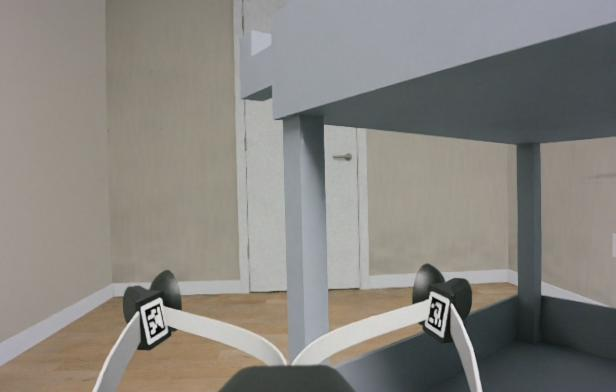

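Request:
move:
  blocking: false
  r1: {"base":{"translate_m":0.13,"strafe_m":-0.006},"pace":"slow","contact_limits":{"translate_m":0.2}}

Request:
wait:
  seconds: 4
  cameras: ["r1_wrist_camera","r1_head_camera"]

Scene clock: 1784.93 s.
move: r1 moving
r1.base_odometry: x=+0.537 y=+1.024 heading=+1.359
r1.turned_by_wheels: +0.000
r1.turned_by_imu: +0.000
r1.base_tilt: forward=-1.6 right=+1.3
r1.lidar_m: 0.48 1.64 1.57 1.12 1.18 1.57 1.78 1.88 1.76 0.40 0.37 0.36
r1.base_status: translate_m moving; strafe_m moving
r1.joint_positions: lift_m=+0.480 arm_m=+0.020 wrist_yaw_rad=-0.002 wrist_pitch_rad=+0.004 wrist_roll_rad=+0.002 gripper_m=+0.120
r1.joint_status: not commanded
r1.measured_speeds: translate_m=+0.048 strafe_m=-0.002 rotate_rad=-0.001 lift_m=+0.000 arm_m=+0.000 wrist_yaw_rad=+0.000 wrist_pitch_rad=+0.000 wrist_roll_rad=+0.000
r1.motor_effort: lift_m=+14(14) arm_m=-4(4) wheel_0=+9(9) wheel_1=+5(5) wheel_2=-6(6)
r1.servo_current: wrist_yaw_rad=46(52) wrist_pitch_rad=52(52) wrist_roll_rad=52(65) gripper_m=46(46)
r1.contact_limits: translate_m 0.2
r1.hand_pose: x=+0.4791 y=-0.0881 z=+0.6575 quat_wxyz=(+1.000, +0.001, +0.002, -0.001) (m; r1's base frame)
r1.wrist_depth_mm: - - - - - 174 156 / - - - 285 239 228 228 / - - - 314 - 525 530 / - - - 314 - - - / - - - 315 - - - / - 1921 - 317 212 198 569 / 1576 1464 1537 143 - - -
r2: as last shown
r2.base_tilt: forward=-0.7 right=+0.0
r2.lidar_m: 0.93 0.70 2.84 3.24 3.61 4.26 3.56 1.82 1.52 1.50 1.69 1.57
r2.motor_effort: lift_m=+15(15) arm_m=-6(7) wheel_0=+16(17) wheel_1=+0(1) wheel_2=+13(13)
r2.servo_current: wrist_yaw_rad=52(59) wrist_pitch_rad=46(46) wrist_roll_rad=39(59) gripper_m=98(104)
r2.contact_limits: arm_m 0
r2.wrist_depth_mm: - - 246 164 237 233 227 / - - 250 165 237 232 229 / - - 251 166 239 234 229 / - - 252 169 241 236 231 / - - 254 167 243 236 232 / - - 187 171 183 237 234 / - - 257 - 245 236 234
pictures: none

Scene clock: 1787.00 s.
earlier move: r1 done
r1.base_odometry: x=+0.567 y=+1.137 heading=+1.359
r1.turned_by_wheels: +0.000
r1.turned_by_imu: +0.000
r1.base_tilt: forward=-1.6 right=+1.2
r1.lidar_m: 0.41 1.68 1.49 1.12 1.18 1.59 1.90 1.99 1.74 0.33 0.29 0.29
r1.base_status: done
r1.joint_positions: lift_m=+0.480 arm_m=+0.020 wrist_yaw_rad=-0.002 wrist_pitch_rad=+0.004 wrist_roll_rad=+0.002 gripper_m=+0.120
r1.joint_status: not commanded
r1.measured_speeds: all 0
r1.motor_effort: lift_m=+14(14) arm_m=-4(4) wheel_0=+4(9) wheel_1=+3(7) wheel_2=-3(7)
r1.servo_current: wrist_yaw_rad=52(65) wrist_pitch_rad=39(52) wrist_roll_rad=46(65) gripper_m=46(52)
r1.contact_limits: translate_m 0.2
r1.hand_pose: x=+0.4791 y=-0.0881 z=+0.6575 quat_wxyz=(+1.000, +0.001, +0.002, -0.001) (m; r1's base frame)
r1.wrist_depth_mm: - - 246 167 156 156 - / - - - 191 226 229 229 / - - - 191 - - 452 / - - - 191 - - - / - - - 192 - - - / - 1983 - 195 198 1808 1808 / 1618 1499 1537 144 1576 1464 452
r2.base_odometry: x=-1.988 y=-1.932 heading=-2.059
r2.turned_by_wheels: +0.000
r2.turned_by_imu: +0.000
r2.base_tilt: forward=-0.7 right=+0.0
r2.lidar_m: 0.96 0.70 2.83 3.23 3.65 4.27 3.55 1.83 1.50 1.49 1.66 1.57
r2.base_status: not commanded
r2.joint_positions: lift_m=+0.910 arm_m=+0.380 wrist_yaw_rad=+1.365 wrist_pitch_rad=+0.002 wrist_roll_rad=+0.002 gripper_m=-0.019
r2.joint_status: not commanded
r2.measured_speeds: all 0
r2.motor_effort: lift_m=+15(15) arm_m=-7(7) wheel_0=+17(17) wheel_1=+0(1) wheel_2=+13(13)
r2.servo_current: wrist_yaw_rad=65(65) wrist_pitch_rad=39(46) wrist_roll_rad=46(65) gripper_m=98(104)
r2.contact_limits: arm_m 0
r2.hand_pose: x=+0.6954 y=+0.2645 z=+1.0880 quat_wxyz=(+0.776, +0.000, +0.001, +0.631) (m; r2's base frame)
r2.wrist_depth_mm: - - 249 165 237 232 227 / - - 249 165 237 233 229 / - - 251 166 239 235 229 / - - 253 168 241 236 231 / - - 253 167 242 237 232 / - - 187 172 183 237 234 / - - 257 - 244 237 236
wait: 2.07 of 4 s (r1 has come to rest)
pictures: r1_head_camera, r1_wrist_camera
Images, in order (width x height): r1_head_camera 420x560, r1_wrist_camera 616x392.

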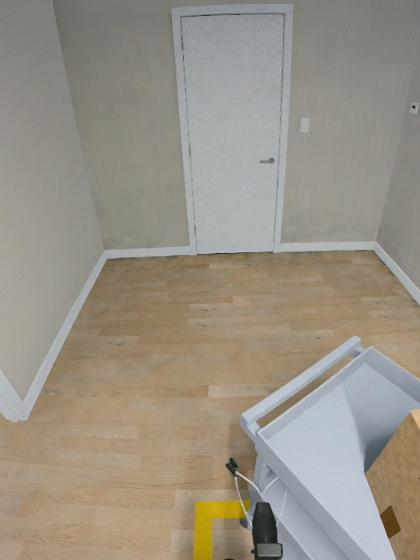

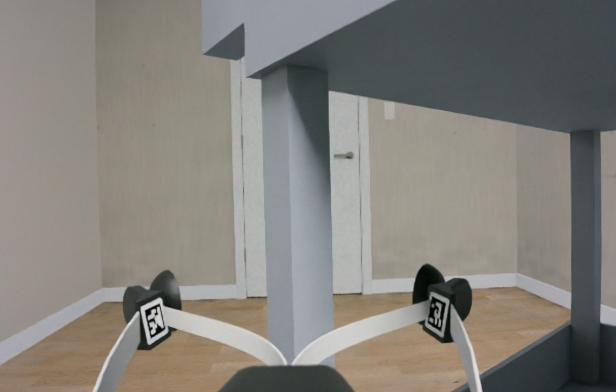

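Request:
move:
  blocking: false
  r1: {"joints":{"gripper_m":-0.02}}

Request:
wait:
  seconds: 3

Request:
move:
  blocking: false
  r1: {"base":{"translate_m":-0.3},"pace":"slow","contact_limits":{"translate_m":0.8}}

Request:
wait:
  seconds: 5
  cameras: ["r1_head_camera","r1_wrist_camera","r1_head_left_camera"]

Scene clock: 1797.27 s.
move: r1 moving
r1.base_odometry: x=+0.567 y=+1.137 heading=+1.359
r1.turned_by_wheels: +0.000
r1.turned_by_imu: +0.000
r1.base_tilt: forward=-1.5 right=+1.2
r1.lidar_m: 0.41 1.66 1.48 1.13 1.20 1.57 1.90 1.97 1.75 0.32 0.29 0.31
r1.base_status: not commanded
r1.joint_positions: lift_m=+0.480 arm_m=+0.020 wrist_yaw_rad=-0.002 wrist_pitch_rad=+0.004 wrist_roll_rad=+0.002 gripper_m=+0.106
r1.joint_status: gripper_m moving
r1.measured_speeds: all 0
r1.motor_effort: lift_m=+14(14) arm_m=-4(4) wheel_0=+4(5) wheel_1=+3(3) wheel_2=-3(3)
r1.servo_current: wrist_yaw_rad=46(65) wrist_pitch_rad=46(52) wrist_roll_rad=46(65) gripper_m=85(85)
r1.contact_limits: translate_m 0.2
r1.hand_pose: x=+0.4791 y=-0.0881 z=+0.6575 quat_wxyz=(+1.000, +0.001, +0.002, -0.001) (m; r1's base frame)
r1.wrist_depth_mm: - - 246 167 155 156 - / - - - 191 226 229 229 / - - - 191 - - 452 / - - - 192 - - - / - - - 193 - - - / - - - 194 198 - 1863 / 1576 1430 1464 140 1576 1430 459
r2: as last shown
r2.lidar_m: 0.95 0.66 2.84 3.23 3.65 4.25 3.55 1.83 1.50 1.50 1.71 1.58
r2.motor_effort: lift_m=+15(15) arm_m=-6(7) wheel_0=+17(17) wheel_1=+0(1) wheel_2=+13(13)
r2.servo_current: wrist_yaw_rad=46(59) wrist_pitch_rad=39(46) wrist_roll_rad=59(59) gripper_m=91(104)
r2.contact_limits: arm_m 0
r2.wrist_depth_mm: - - 248 165 237 233 227 / - - 250 165 237 233 229 / - - 251 166 239 235 230 / - - 252 168 241 236 231 / - - 254 167 243 236 233 / - - 187 171 183 236 234 / - - 256 - 243 237 235
pictures: none

Scene clock: 1798.93 s.
earlier move: r1 done
r1.base_odometry: x=+0.567 y=+1.137 heading=+1.359
r1.turned_by_wheels: +0.000
r1.turned_by_imu: +0.000
r1.base_tilt: forward=-1.6 right=+1.3
r1.lidar_m: 0.38 1.66 1.49 1.12 1.18 1.60 1.90 2.01 1.74 0.33 0.28 0.31
r1.base_status: not commanded
r1.joint_positions: lift_m=+0.480 arm_m=+0.020 wrist_yaw_rad=-0.002 wrist_pitch_rad=+0.004 wrist_roll_rad=+0.002 gripper_m=-0.019
r1.joint_status: all done
r1.measured_speeds: all 0
r1.motor_effort: lift_m=+14(14) arm_m=-4(4) wheel_0=+3(5) wheel_1=+3(3) wheel_2=-2(3)
r1.servo_current: wrist_yaw_rad=39(72) wrist_pitch_rad=46(52) wrist_roll_rad=59(65) gripper_m=59(163)
r1.contact_limits: translate_m 0.2
r1.hand_pose: x=+0.4791 y=-0.0881 z=+0.6575 quat_wxyz=(+1.000, +0.001, +0.002, -0.001) (m; r1's base frame)
r1.wrist_depth_mm: - - - 155 155 157 - / - - - 179 226 229 229 / - - - 179 - - - / - - - 179 - - - / - - - 180 - - - / - - 196 181 181 - - / 1618 157 1397 178 1336 135 -
r2.base_odometry: x=-1.988 y=-1.932 heading=-2.059
r2.turned_by_wheels: +0.000
r2.turned_by_imu: +0.000
r2.base_tilt: forward=-0.7 right=+0.0
r2.lidar_m: 0.95 0.68 2.83 3.25 3.62 4.28 3.57 1.83 1.51 1.49 1.70 1.56
r2.base_status: not commanded
r2.joint_positions: lift_m=+0.910 arm_m=+0.380 wrist_yaw_rad=+1.365 wrist_pitch_rad=+0.002 wrist_roll_rad=+0.002 gripper_m=-0.019
r2.joint_status: not commanded
r2.measured_speeds: all 0
r2.motor_effort: lift_m=+15(15) arm_m=-6(7) wheel_0=+17(17) wheel_1=+0(1) wheel_2=+13(13)
r2.servo_current: wrist_yaw_rad=46(65) wrist_pitch_rad=39(46) wrist_roll_rad=59(59) gripper_m=98(104)
r2.contact_limits: arm_m 0
r2.hand_pose: x=+0.6954 y=+0.2645 z=+1.0880 quat_wxyz=(+0.776, +0.000, +0.001, +0.631) (m; r2's base frame)
r2.wrist_depth_mm: - - 248 164 237 231 227 / - - 250 165 237 233 229 / - - 250 165 239 235 230 / - - 252 168 240 236 231 / - - 254 167 242 236 232 / - - 187 171 183 236 235 / - - 257 - 244 236 236
wait: 1.67 of 3 s (r1 has come to rest)
pictures: none

Scene clock: 1799.43 s.
move: r1 moving
r1.base_odometry: x=+0.565 y=+1.125 heading=+1.358
r1.turned_by_wheels: -0.001
r1.turned_by_imu: -0.001
r1.base_tilt: forward=-1.6 right=+1.3
r1.lidar_m: 0.38 1.68 1.48 1.13 1.17 1.56 1.88 1.99 1.74 0.33 0.29 0.32
r1.base_status: translate_m moving
r1.joint_positions: lift_m=+0.480 arm_m=+0.020 wrist_yaw_rad=-0.002 wrist_pitch_rad=+0.004 wrist_roll_rad=+0.002 gripper_m=-0.019
r1.joint_status: not commanded
r1.measured_speeds: translate_m=-0.049 strafe_m=+0.000 rotate_rad=-0.002 lift_m=+0.000 arm_m=+0.000 wrist_yaw_rad=+0.000 wrist_pitch_rad=+0.000 wrist_roll_rad=+0.000
r1.motor_effort: lift_m=+14(14) arm_m=-4(4) wheel_0=-6(9) wheel_1=-7(7) wheel_2=+6(7)
r1.servo_current: wrist_yaw_rad=59(65) wrist_pitch_rad=39(46) wrist_roll_rad=39(65) gripper_m=72(72)
r1.contact_limits: translate_m 0.8
r1.hand_pose: x=+0.4791 y=-0.0881 z=+0.6575 quat_wxyz=(+1.000, +0.001, +0.002, -0.001) (m; r1's base frame)
r1.wrist_depth_mm: - - - 155 155 156 - / - - - 179 227 228 229 / - - - 179 - - - / - - - 179 - - - / - - - 179 - - - / - - 196 181 182 - 1983 / 1618 157 1366 179 1336 135 -
r2: as last shown
r2.lidar_m: 0.92 0.68 2.81 3.25 3.67 4.26 3.56 1.83 1.50 1.47 1.70 1.57
r2.motor_effort: lift_m=+14(15) arm_m=-6(7) wheel_0=+17(17) wheel_1=+1(1) wheel_2=+13(13)
r2.servo_current: wrist_yaw_rad=59(65) wrist_pitch_rad=39(46) wrist_roll_rad=52(65) gripper_m=98(98)
r2.contact_limits: arm_m 0
r2.wrist_depth_mm: - - 247 165 238 232 227 / - - 248 165 237 232 229 / - - 251 166 239 234 230 / - - 253 168 241 236 231 / - - 254 167 243 237 233 / - - 187 171 183 237 234 / - - 256 - 245 238 236
pictures: none

Scene clock: 1803.23 s.
earlier move: r1 done
r1.base_odometry: x=+0.504 y=+0.844 heading=+1.358
r1.turned_by_wheels: +0.000
r1.turned_by_imu: -0.001
r1.base_tilt: forward=-1.6 right=+1.3
r1.lidar_m: 0.41 1.68 1.72 1.12 1.17 1.57 1.61 1.68 1.73 0.56 0.38 0.38
r1.base_status: done
r1.joint_positions: lift_m=+0.480 arm_m=+0.020 wrist_yaw_rad=-0.001 wrist_pitch_rad=+0.004 wrist_roll_rad=+0.002 gripper_m=-0.019
r1.joint_status: not commanded
r1.measured_speeds: all 0
r1.motor_effort: lift_m=+14(14) arm_m=-4(4) wheel_0=-7(9) wheel_1=-4(7) wheel_2=+0(9)
r1.servo_current: wrist_yaw_rad=26(65) wrist_pitch_rad=46(52) wrist_roll_rad=65(65) gripper_m=52(72)
r1.contact_limits: translate_m 0.8
r1.hand_pose: x=+0.4792 y=-0.0877 z=+0.6575 quat_wxyz=(+1.000, +0.001, +0.002, -0.001) (m; r1's base frame)
r1.wrist_depth_mm: - - - 156 144 156 - / - - - 170 227 227 228 / - - - 170 - 521 - / - - - 171 - - - / - - - 170 - - - / - - 208 171 180 - - / 1537 1576 181 165 156 - -
r2.base_odometry: x=-1.988 y=-1.932 heading=-2.059
r2.turned_by_wheels: +0.000
r2.turned_by_imu: +0.001
r2.base_tilt: forward=-0.7 right=+0.1
r2.lidar_m: 0.93 0.68 2.83 3.25 3.64 4.28 3.58 1.80 1.48 1.51 1.68 1.57
r2.base_status: not commanded
r2.joint_positions: lift_m=+0.910 arm_m=+0.380 wrist_yaw_rad=+1.365 wrist_pitch_rad=+0.002 wrist_roll_rad=+0.002 gripper_m=-0.019
r2.joint_status: not commanded
r2.measured_speeds: all 0
r2.motor_effort: lift_m=+15(15) arm_m=-7(7) wheel_0=+16(17) wheel_1=+0(1) wheel_2=+13(13)
r2.servo_current: wrist_yaw_rad=52(65) wrist_pitch_rad=39(46) wrist_roll_rad=39(65) gripper_m=98(104)
r2.contact_limits: arm_m 0
r2.hand_pose: x=+0.6954 y=+0.2645 z=+1.0880 quat_wxyz=(+0.776, +0.000, +0.001, +0.631) (m; r2's base frame)
r2.wrist_depth_mm: - - 249 165 237 233 228 / - - 250 165 237 233 229 / - - 252 166 239 234 230 / - - 251 168 241 236 232 / - - 254 167 242 236 233 / - - 187 171 183 237 234 / - - 256 - 244 237 235
wait: 3.80 of 5 s (r1 has come to rest)
pictures: r1_head_camera, r1_head_left_camera, r1_wrist_camera
Images, in order (width x height): r1_head_camera 420x560, r1_head_left_camera 420x672, r1_wrist_camera 616x392.

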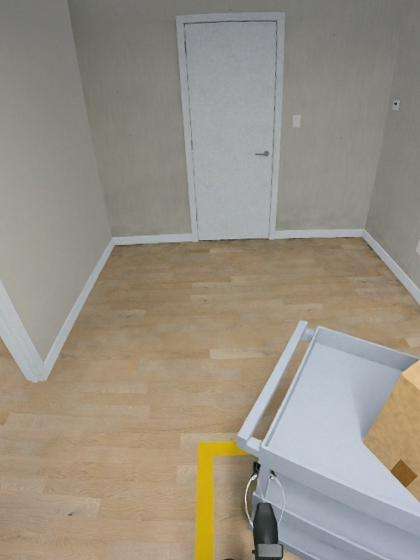

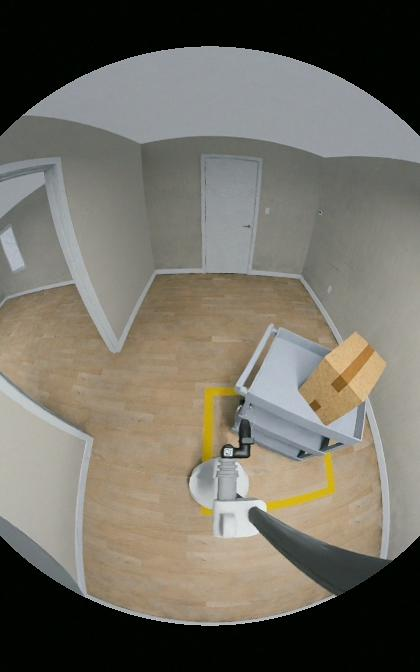

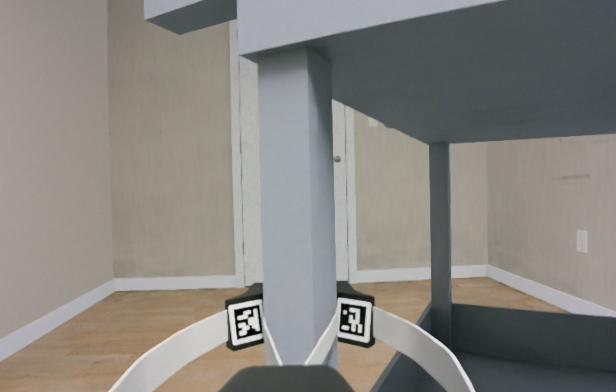

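Request:
move:
  blocking: false
  r1: {"base":{"translate_m":-0.25},"pace":"slow","contact_limits":{"translate_m":0.8}}

Request:
wait:
  seconds: 4
  cameras: ["r1_head_camera","r1_wrist_camera","r1_head_left_camera","r1_head_right_camera"]

Scene clock: 1809.83 s.
move: r1 moving
r1.base_odometry: x=+0.501 y=+0.832 heading=+1.357
r1.turned_by_wheels: -0.001
r1.turned_by_imu: -0.001
r1.base_tilt: forward=-1.6 right=+1.3
r1.lidar_m: 0.40 1.69 1.71 1.12 1.18 1.56 1.59 1.65 1.75 0.61 0.41 0.37
r1.base_status: translate_m moving
r1.joint_positions: lift_m=+0.480 arm_m=+0.020 wrist_yaw_rad=-0.001 wrist_pitch_rad=+0.004 wrist_roll_rad=+0.002 gripper_m=-0.019
r1.joint_status: not commanded
r1.measured_speeds: translate_m=-0.049 strafe_m=+0.000 rotate_rad=-0.002 lift_m=+0.000 arm_m=+0.000 wrist_yaw_rad=+0.000 wrist_pitch_rad=+0.000 wrist_roll_rad=+0.000
r1.motor_effort: lift_m=+14(14) arm_m=-4(4) wheel_0=-10(10) wheel_1=-5(6) wheel_2=+6(6)
r1.servo_current: wrist_yaw_rad=26(65) wrist_pitch_rad=46(46) wrist_roll_rad=46(59) gripper_m=52(59)
r1.contact_limits: translate_m 0.8
r1.hand_pose: x=+0.4792 y=-0.0877 z=+0.6575 quat_wxyz=(+1.000, +0.001, +0.002, -0.001) (m; r1's base frame)
r1.wrist_depth_mm: - - - 156 145 156 - / - - - 169 226 228 228 / - - - 170 - 512 - / - - - 170 - - - / - - - 169 - - - / - - 209 170 181 - - / 1576 1576 181 164 163 - -
r2: as last shown
r2.turned_by_imu: +0.000
r2.base_tilt: forward=-0.7 right=+0.0
r2.lidar_m: 0.94 0.69 2.82 3.24 3.66 4.28 3.58 1.82 1.52 1.51 1.70 1.53
r2.servo_current: wrist_yaw_rad=52(72) wrist_pitch_rad=39(46) wrist_roll_rad=52(59) gripper_m=98(104)
r2.contact_limits: arm_m 0
r2.wrist_depth_mm: - - 248 165 236 232 228 / - - 250 165 237 233 229 / - - 251 166 240 234 230 / - - 251 168 241 236 231 / - - 254 167 244 236 233 / - - 187 171 183 236 234 / - - 257 - 245 236 236
pictures: none

Scene clock: 1813.10 s.
earlier move: r1 done
r1.base_odometry: x=+0.451 y=+0.600 heading=+1.357
r1.turned_by_wheels: +0.000
r1.turned_by_imu: -0.001
r1.base_tilt: forward=-1.6 right=+1.3
r1.lidar_m: 0.40 1.88 1.17 1.11 1.18 1.46 1.36 1.41 1.74 1.65 0.48 0.41
r1.base_status: done
r1.joint_positions: lift_m=+0.480 arm_m=+0.020 wrist_yaw_rad=-0.002 wrist_pitch_rad=+0.004 wrist_roll_rad=+0.002 gripper_m=-0.019
r1.joint_status: not commanded
r1.measured_speeds: all 0
r1.motor_effort: lift_m=+14(14) arm_m=-4(4) wheel_0=-7(13) wheel_1=-3(7) wheel_2=+0(7)
r1.servo_current: wrist_yaw_rad=65(72) wrist_pitch_rad=39(52) wrist_roll_rad=72(72) gripper_m=46(65)
r1.contact_limits: translate_m 0.8
r1.hand_pose: x=+0.4791 y=-0.0880 z=+0.6575 quat_wxyz=(+1.000, +0.001, +0.002, -0.001) (m; r1's base frame)
r1.wrist_depth_mm: - - - 154 155 148 - / - - - 161 226 227 229 / - - - 161 500 521 535 / - - - 162 - - - / - - - 162 - - - / - - - 163 181 - - / 1576 1576 179 162 144 - -
r2.base_odometry: x=-1.988 y=-1.932 heading=-2.059
r2.turned_by_wheels: +0.000
r2.turned_by_imu: +0.000
r2.base_tilt: forward=-0.7 right=+0.1
r2.lidar_m: 0.96 0.70 2.82 3.23 3.61 4.26 3.56 1.82 1.51 1.47 1.69 1.58
r2.base_status: not commanded
r2.joint_positions: lift_m=+0.910 arm_m=+0.380 wrist_yaw_rad=+1.365 wrist_pitch_rad=+0.002 wrist_roll_rad=+0.002 gripper_m=-0.019
r2.joint_status: not commanded
r2.measured_speeds: all 0
r2.motor_effort: lift_m=+15(15) arm_m=-6(7) wheel_0=+16(17) wheel_1=+0(1) wheel_2=+13(13)
r2.servo_current: wrist_yaw_rad=46(72) wrist_pitch_rad=39(52) wrist_roll_rad=52(59) gripper_m=98(104)
r2.contact_limits: arm_m 0
r2.hand_pose: x=+0.6954 y=+0.2645 z=+1.0880 quat_wxyz=(+0.776, +0.000, +0.001, +0.631) (m; r2's base frame)
r2.wrist_depth_mm: - - 248 165 237 232 228 / - - 250 165 237 232 229 / - - 251 166 241 235 229 / - - 252 168 240 236 232 / - - 254 167 241 236 233 / - - 187 171 184 237 235 / - - 257 - 244 236 236
wait: 3.27 of 4 s (r1 has come to rest)
pictures: r1_head_camera, r1_head_left_camera, r1_head_right_camera, r1_wrist_camera
Images, in order (width x height): r1_head_camera 420x560, r1_head_left_camera 420x672, r1_head_right_camera 420x672, r1_wrist_camera 616x392.

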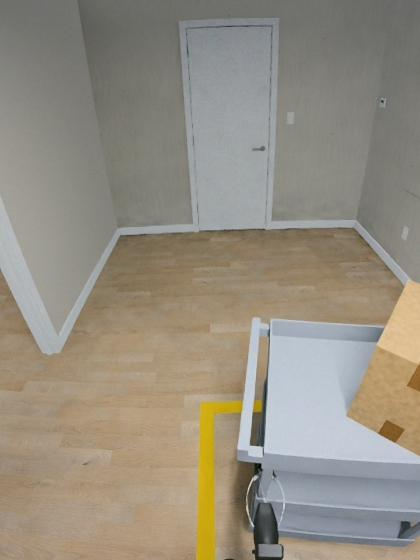

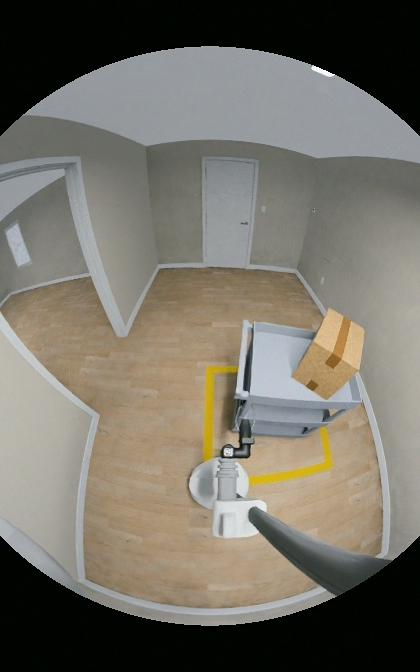

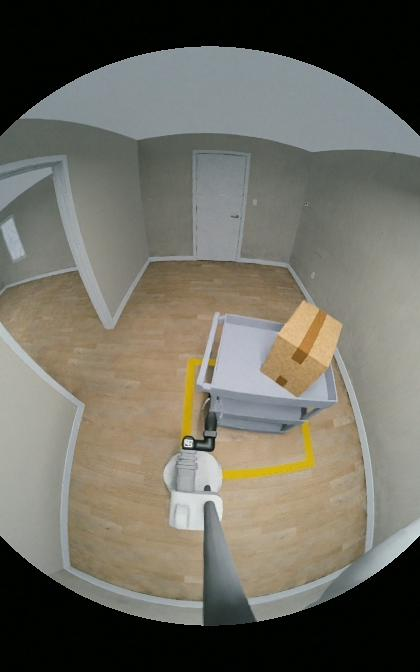

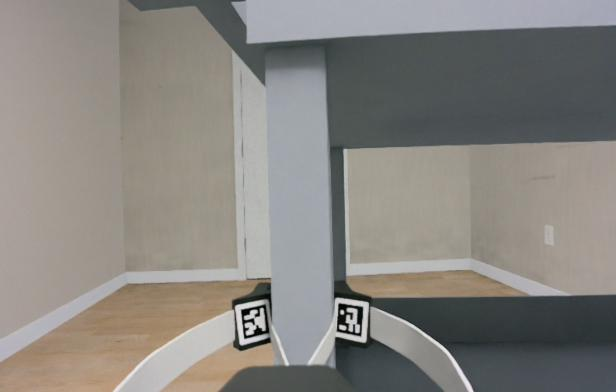

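Request:
move:
  blocking: false
  r1: {"base":{"strafe_m":-0.09},"pace":"slow","contact_limits":{"strafe_m":0.8}}

Request:
wait:
  seconds: 3
  cameras: ["r1_head_camera","r1_wrist_camera","r1_head_right_camera"]

Scene clock: 1827.97 s.
move: r1 moving
r1.base_odometry: x=+0.465 y=+0.597 heading=+1.357
r1.turned_by_wheels: +0.000
r1.turned_by_imu: +0.000
r1.base_tilt: forward=-1.6 right=+1.3
r1.lidar_m: 0.39 1.87 1.19 1.11 1.16 1.44 1.34 1.42 1.71 1.62 0.50 0.41
r1.base_status: strafe_m moving
r1.joint_positions: lift_m=+0.480 arm_m=+0.020 wrist_yaw_rad=-0.002 wrist_pitch_rad=+0.004 wrist_roll_rad=+0.002 gripper_m=-0.019
r1.joint_status: not commanded
r1.measured_speeds: translate_m=+0.000 strafe_m=-0.056 rotate_rad=+0.002 lift_m=+0.000 arm_m=+0.000 wrist_yaw_rad=+0.000 wrist_pitch_rad=+0.000 wrist_roll_rad=+0.000
r1.motor_effort: lift_m=+14(14) arm_m=-4(4) wheel_0=+6(8) wheel_1=-6(7) wheel_2=-1(2)
r1.servo_current: wrist_yaw_rad=33(59) wrist_pitch_rad=46(46) wrist_roll_rad=39(65) gripper_m=46(59)
r1.contact_limits: strafe_m 0.8
r1.hand_pose: x=+0.4791 y=-0.0880 z=+0.6575 quat_wxyz=(+1.000, +0.001, +0.002, -0.001) (m; r1's base frame)
r1.wrist_depth_mm: - - - 153 156 156 - / - - - 160 226 229 229 / - - - 160 496 521 544 / - - - 161 - - - / - - - 161 - - - / - - - 162 181 - - / 1576 1661 181 161 147 - -
r2: as last shown
r2.base_tilt: forward=-0.7 right=+0.0
r2.lidar_m: 0.94 0.68 2.83 3.25 3.64 4.26 3.55 1.84 1.52 1.50 1.67 1.56
r2.motor_effort: lift_m=+15(15) arm_m=-7(7) wheel_0=+16(17) wheel_1=+1(1) wheel_2=+13(13)
r2.servo_current: wrist_yaw_rad=59(65) wrist_pitch_rad=39(46) wrist_roll_rad=52(59) gripper_m=104(104)
r2.contact_limits: arm_m 0
r2.wrist_depth_mm: - - 249 165 237 231 228 / - - 249 165 237 232 229 / - - 251 166 239 235 229 / - - 252 169 242 235 231 / - - 254 167 242 237 232 / - - 187 171 183 237 234 / - - 256 - 244 236 236
pictures: none

Scene clock: 1829.53 s.
earlier move: r1 done
r1.base_odometry: x=+0.539 y=+0.581 heading=+1.357
r1.turned_by_wheels: +0.000
r1.turned_by_imu: +0.000
r1.base_tilt: forward=-1.6 right=+1.3
r1.lidar_m: 0.39 1.91 1.27 1.19 1.27 1.44 1.35 1.42 1.66 1.56 0.54 0.38
r1.base_status: done
r1.joint_positions: lift_m=+0.480 arm_m=+0.020 wrist_yaw_rad=+0.000 wrist_pitch_rad=+0.004 wrist_roll_rad=+0.002 gripper_m=-0.019
r1.joint_status: not commanded
r1.measured_speeds: all 0
r1.motor_effort: lift_m=+14(14) arm_m=+1(4) wheel_0=+4(16) wheel_1=-2(7) wheel_2=-2(2)
r1.servo_current: wrist_yaw_rad=46(72) wrist_pitch_rad=39(52) wrist_roll_rad=46(65) gripper_m=52(59)
r1.contact_limits: strafe_m 0.8
r1.hand_pose: x=+0.4792 y=-0.0875 z=+0.6575 quat_wxyz=(+1.000, +0.001, +0.002, +0.000) (m; r1's base frame)
r1.wrist_depth_mm: - - 156 150 156 148 - / - - - 156 228 228 228 / - - - 157 500 517 535 / - - - 158 - - - / - - - 157 - - - / - - 208 158 179 - - / 1708 1576 181 158 148 - -
r2.base_odometry: x=-1.988 y=-1.932 heading=-2.059
r2.turned_by_wheels: +0.000
r2.turned_by_imu: +0.000
r2.base_tilt: forward=-0.7 right=+0.0
r2.lidar_m: 0.91 0.68 2.85 3.26 3.64 4.27 3.51 1.83 1.51 1.49 1.66 1.56
r2.base_status: not commanded
r2.joint_positions: lift_m=+0.910 arm_m=+0.380 wrist_yaw_rad=+1.365 wrist_pitch_rad=+0.002 wrist_roll_rad=+0.002 gripper_m=-0.019
r2.joint_status: not commanded
r2.measured_speeds: all 0
r2.motor_effort: lift_m=+14(15) arm_m=-6(7) wheel_0=+16(17) wheel_1=+0(1) wheel_2=+13(13)
r2.servo_current: wrist_yaw_rad=52(72) wrist_pitch_rad=39(46) wrist_roll_rad=46(65) gripper_m=98(104)
r2.contact_limits: arm_m 0
r2.hand_pose: x=+0.6954 y=+0.2645 z=+1.0880 quat_wxyz=(+0.776, +0.000, +0.001, +0.631) (m; r2's base frame)
r2.wrist_depth_mm: - - 248 164 237 232 227 / - - 249 166 237 231 229 / - - 251 166 240 234 230 / - - 252 168 242 235 232 / - - 254 167 242 237 232 / - - 187 171 183 237 234 / - - 257 - 244 236 235
wait: 1.57 of 3 s (r1 has come to rest)
pictures: r1_head_camera, r1_head_right_camera, r1_wrist_camera
Images, in order (width x height): r1_head_camera 420x560, r1_head_right_camera 420x672, r1_wrist_camera 616x392.

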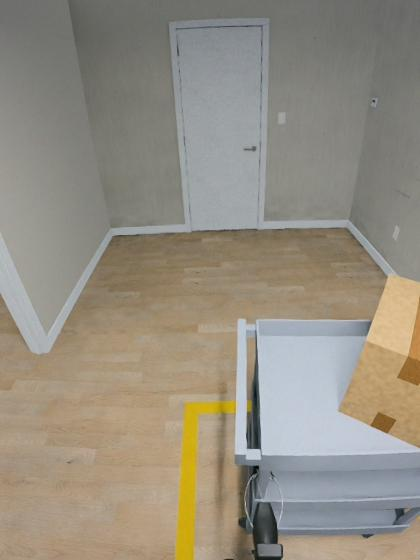

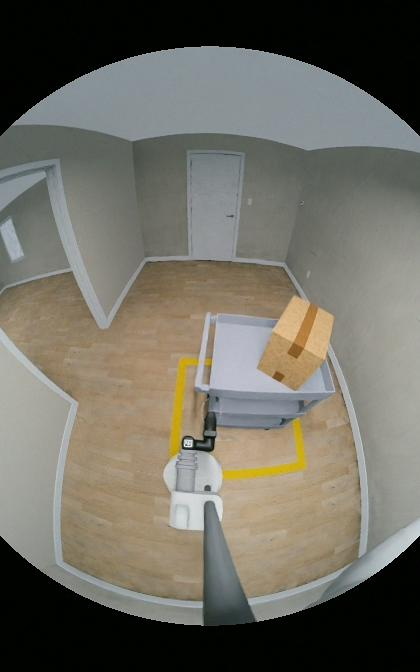

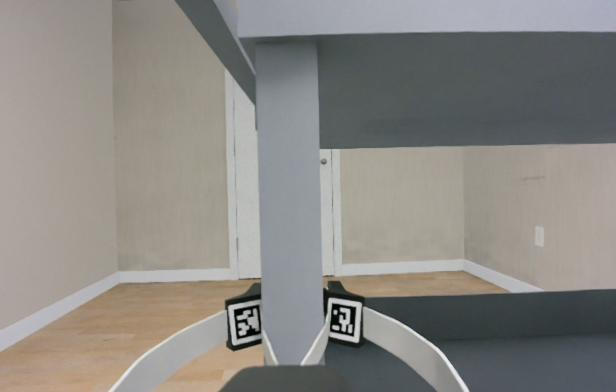

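Request:
zoom_image:
  camera: "r1_head_right_camera"
  region: [150, 330, 350, 490]

Scaled by 2.520 from the camera's 420x672 image, which has a finer 600x960 frame.

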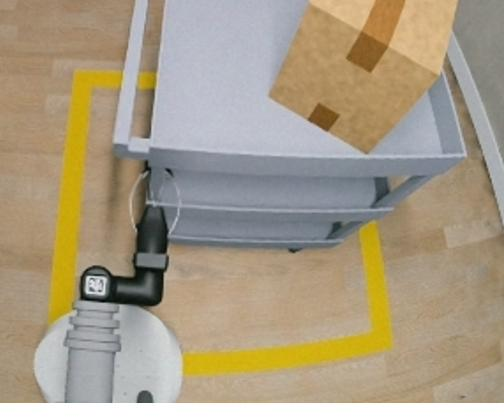

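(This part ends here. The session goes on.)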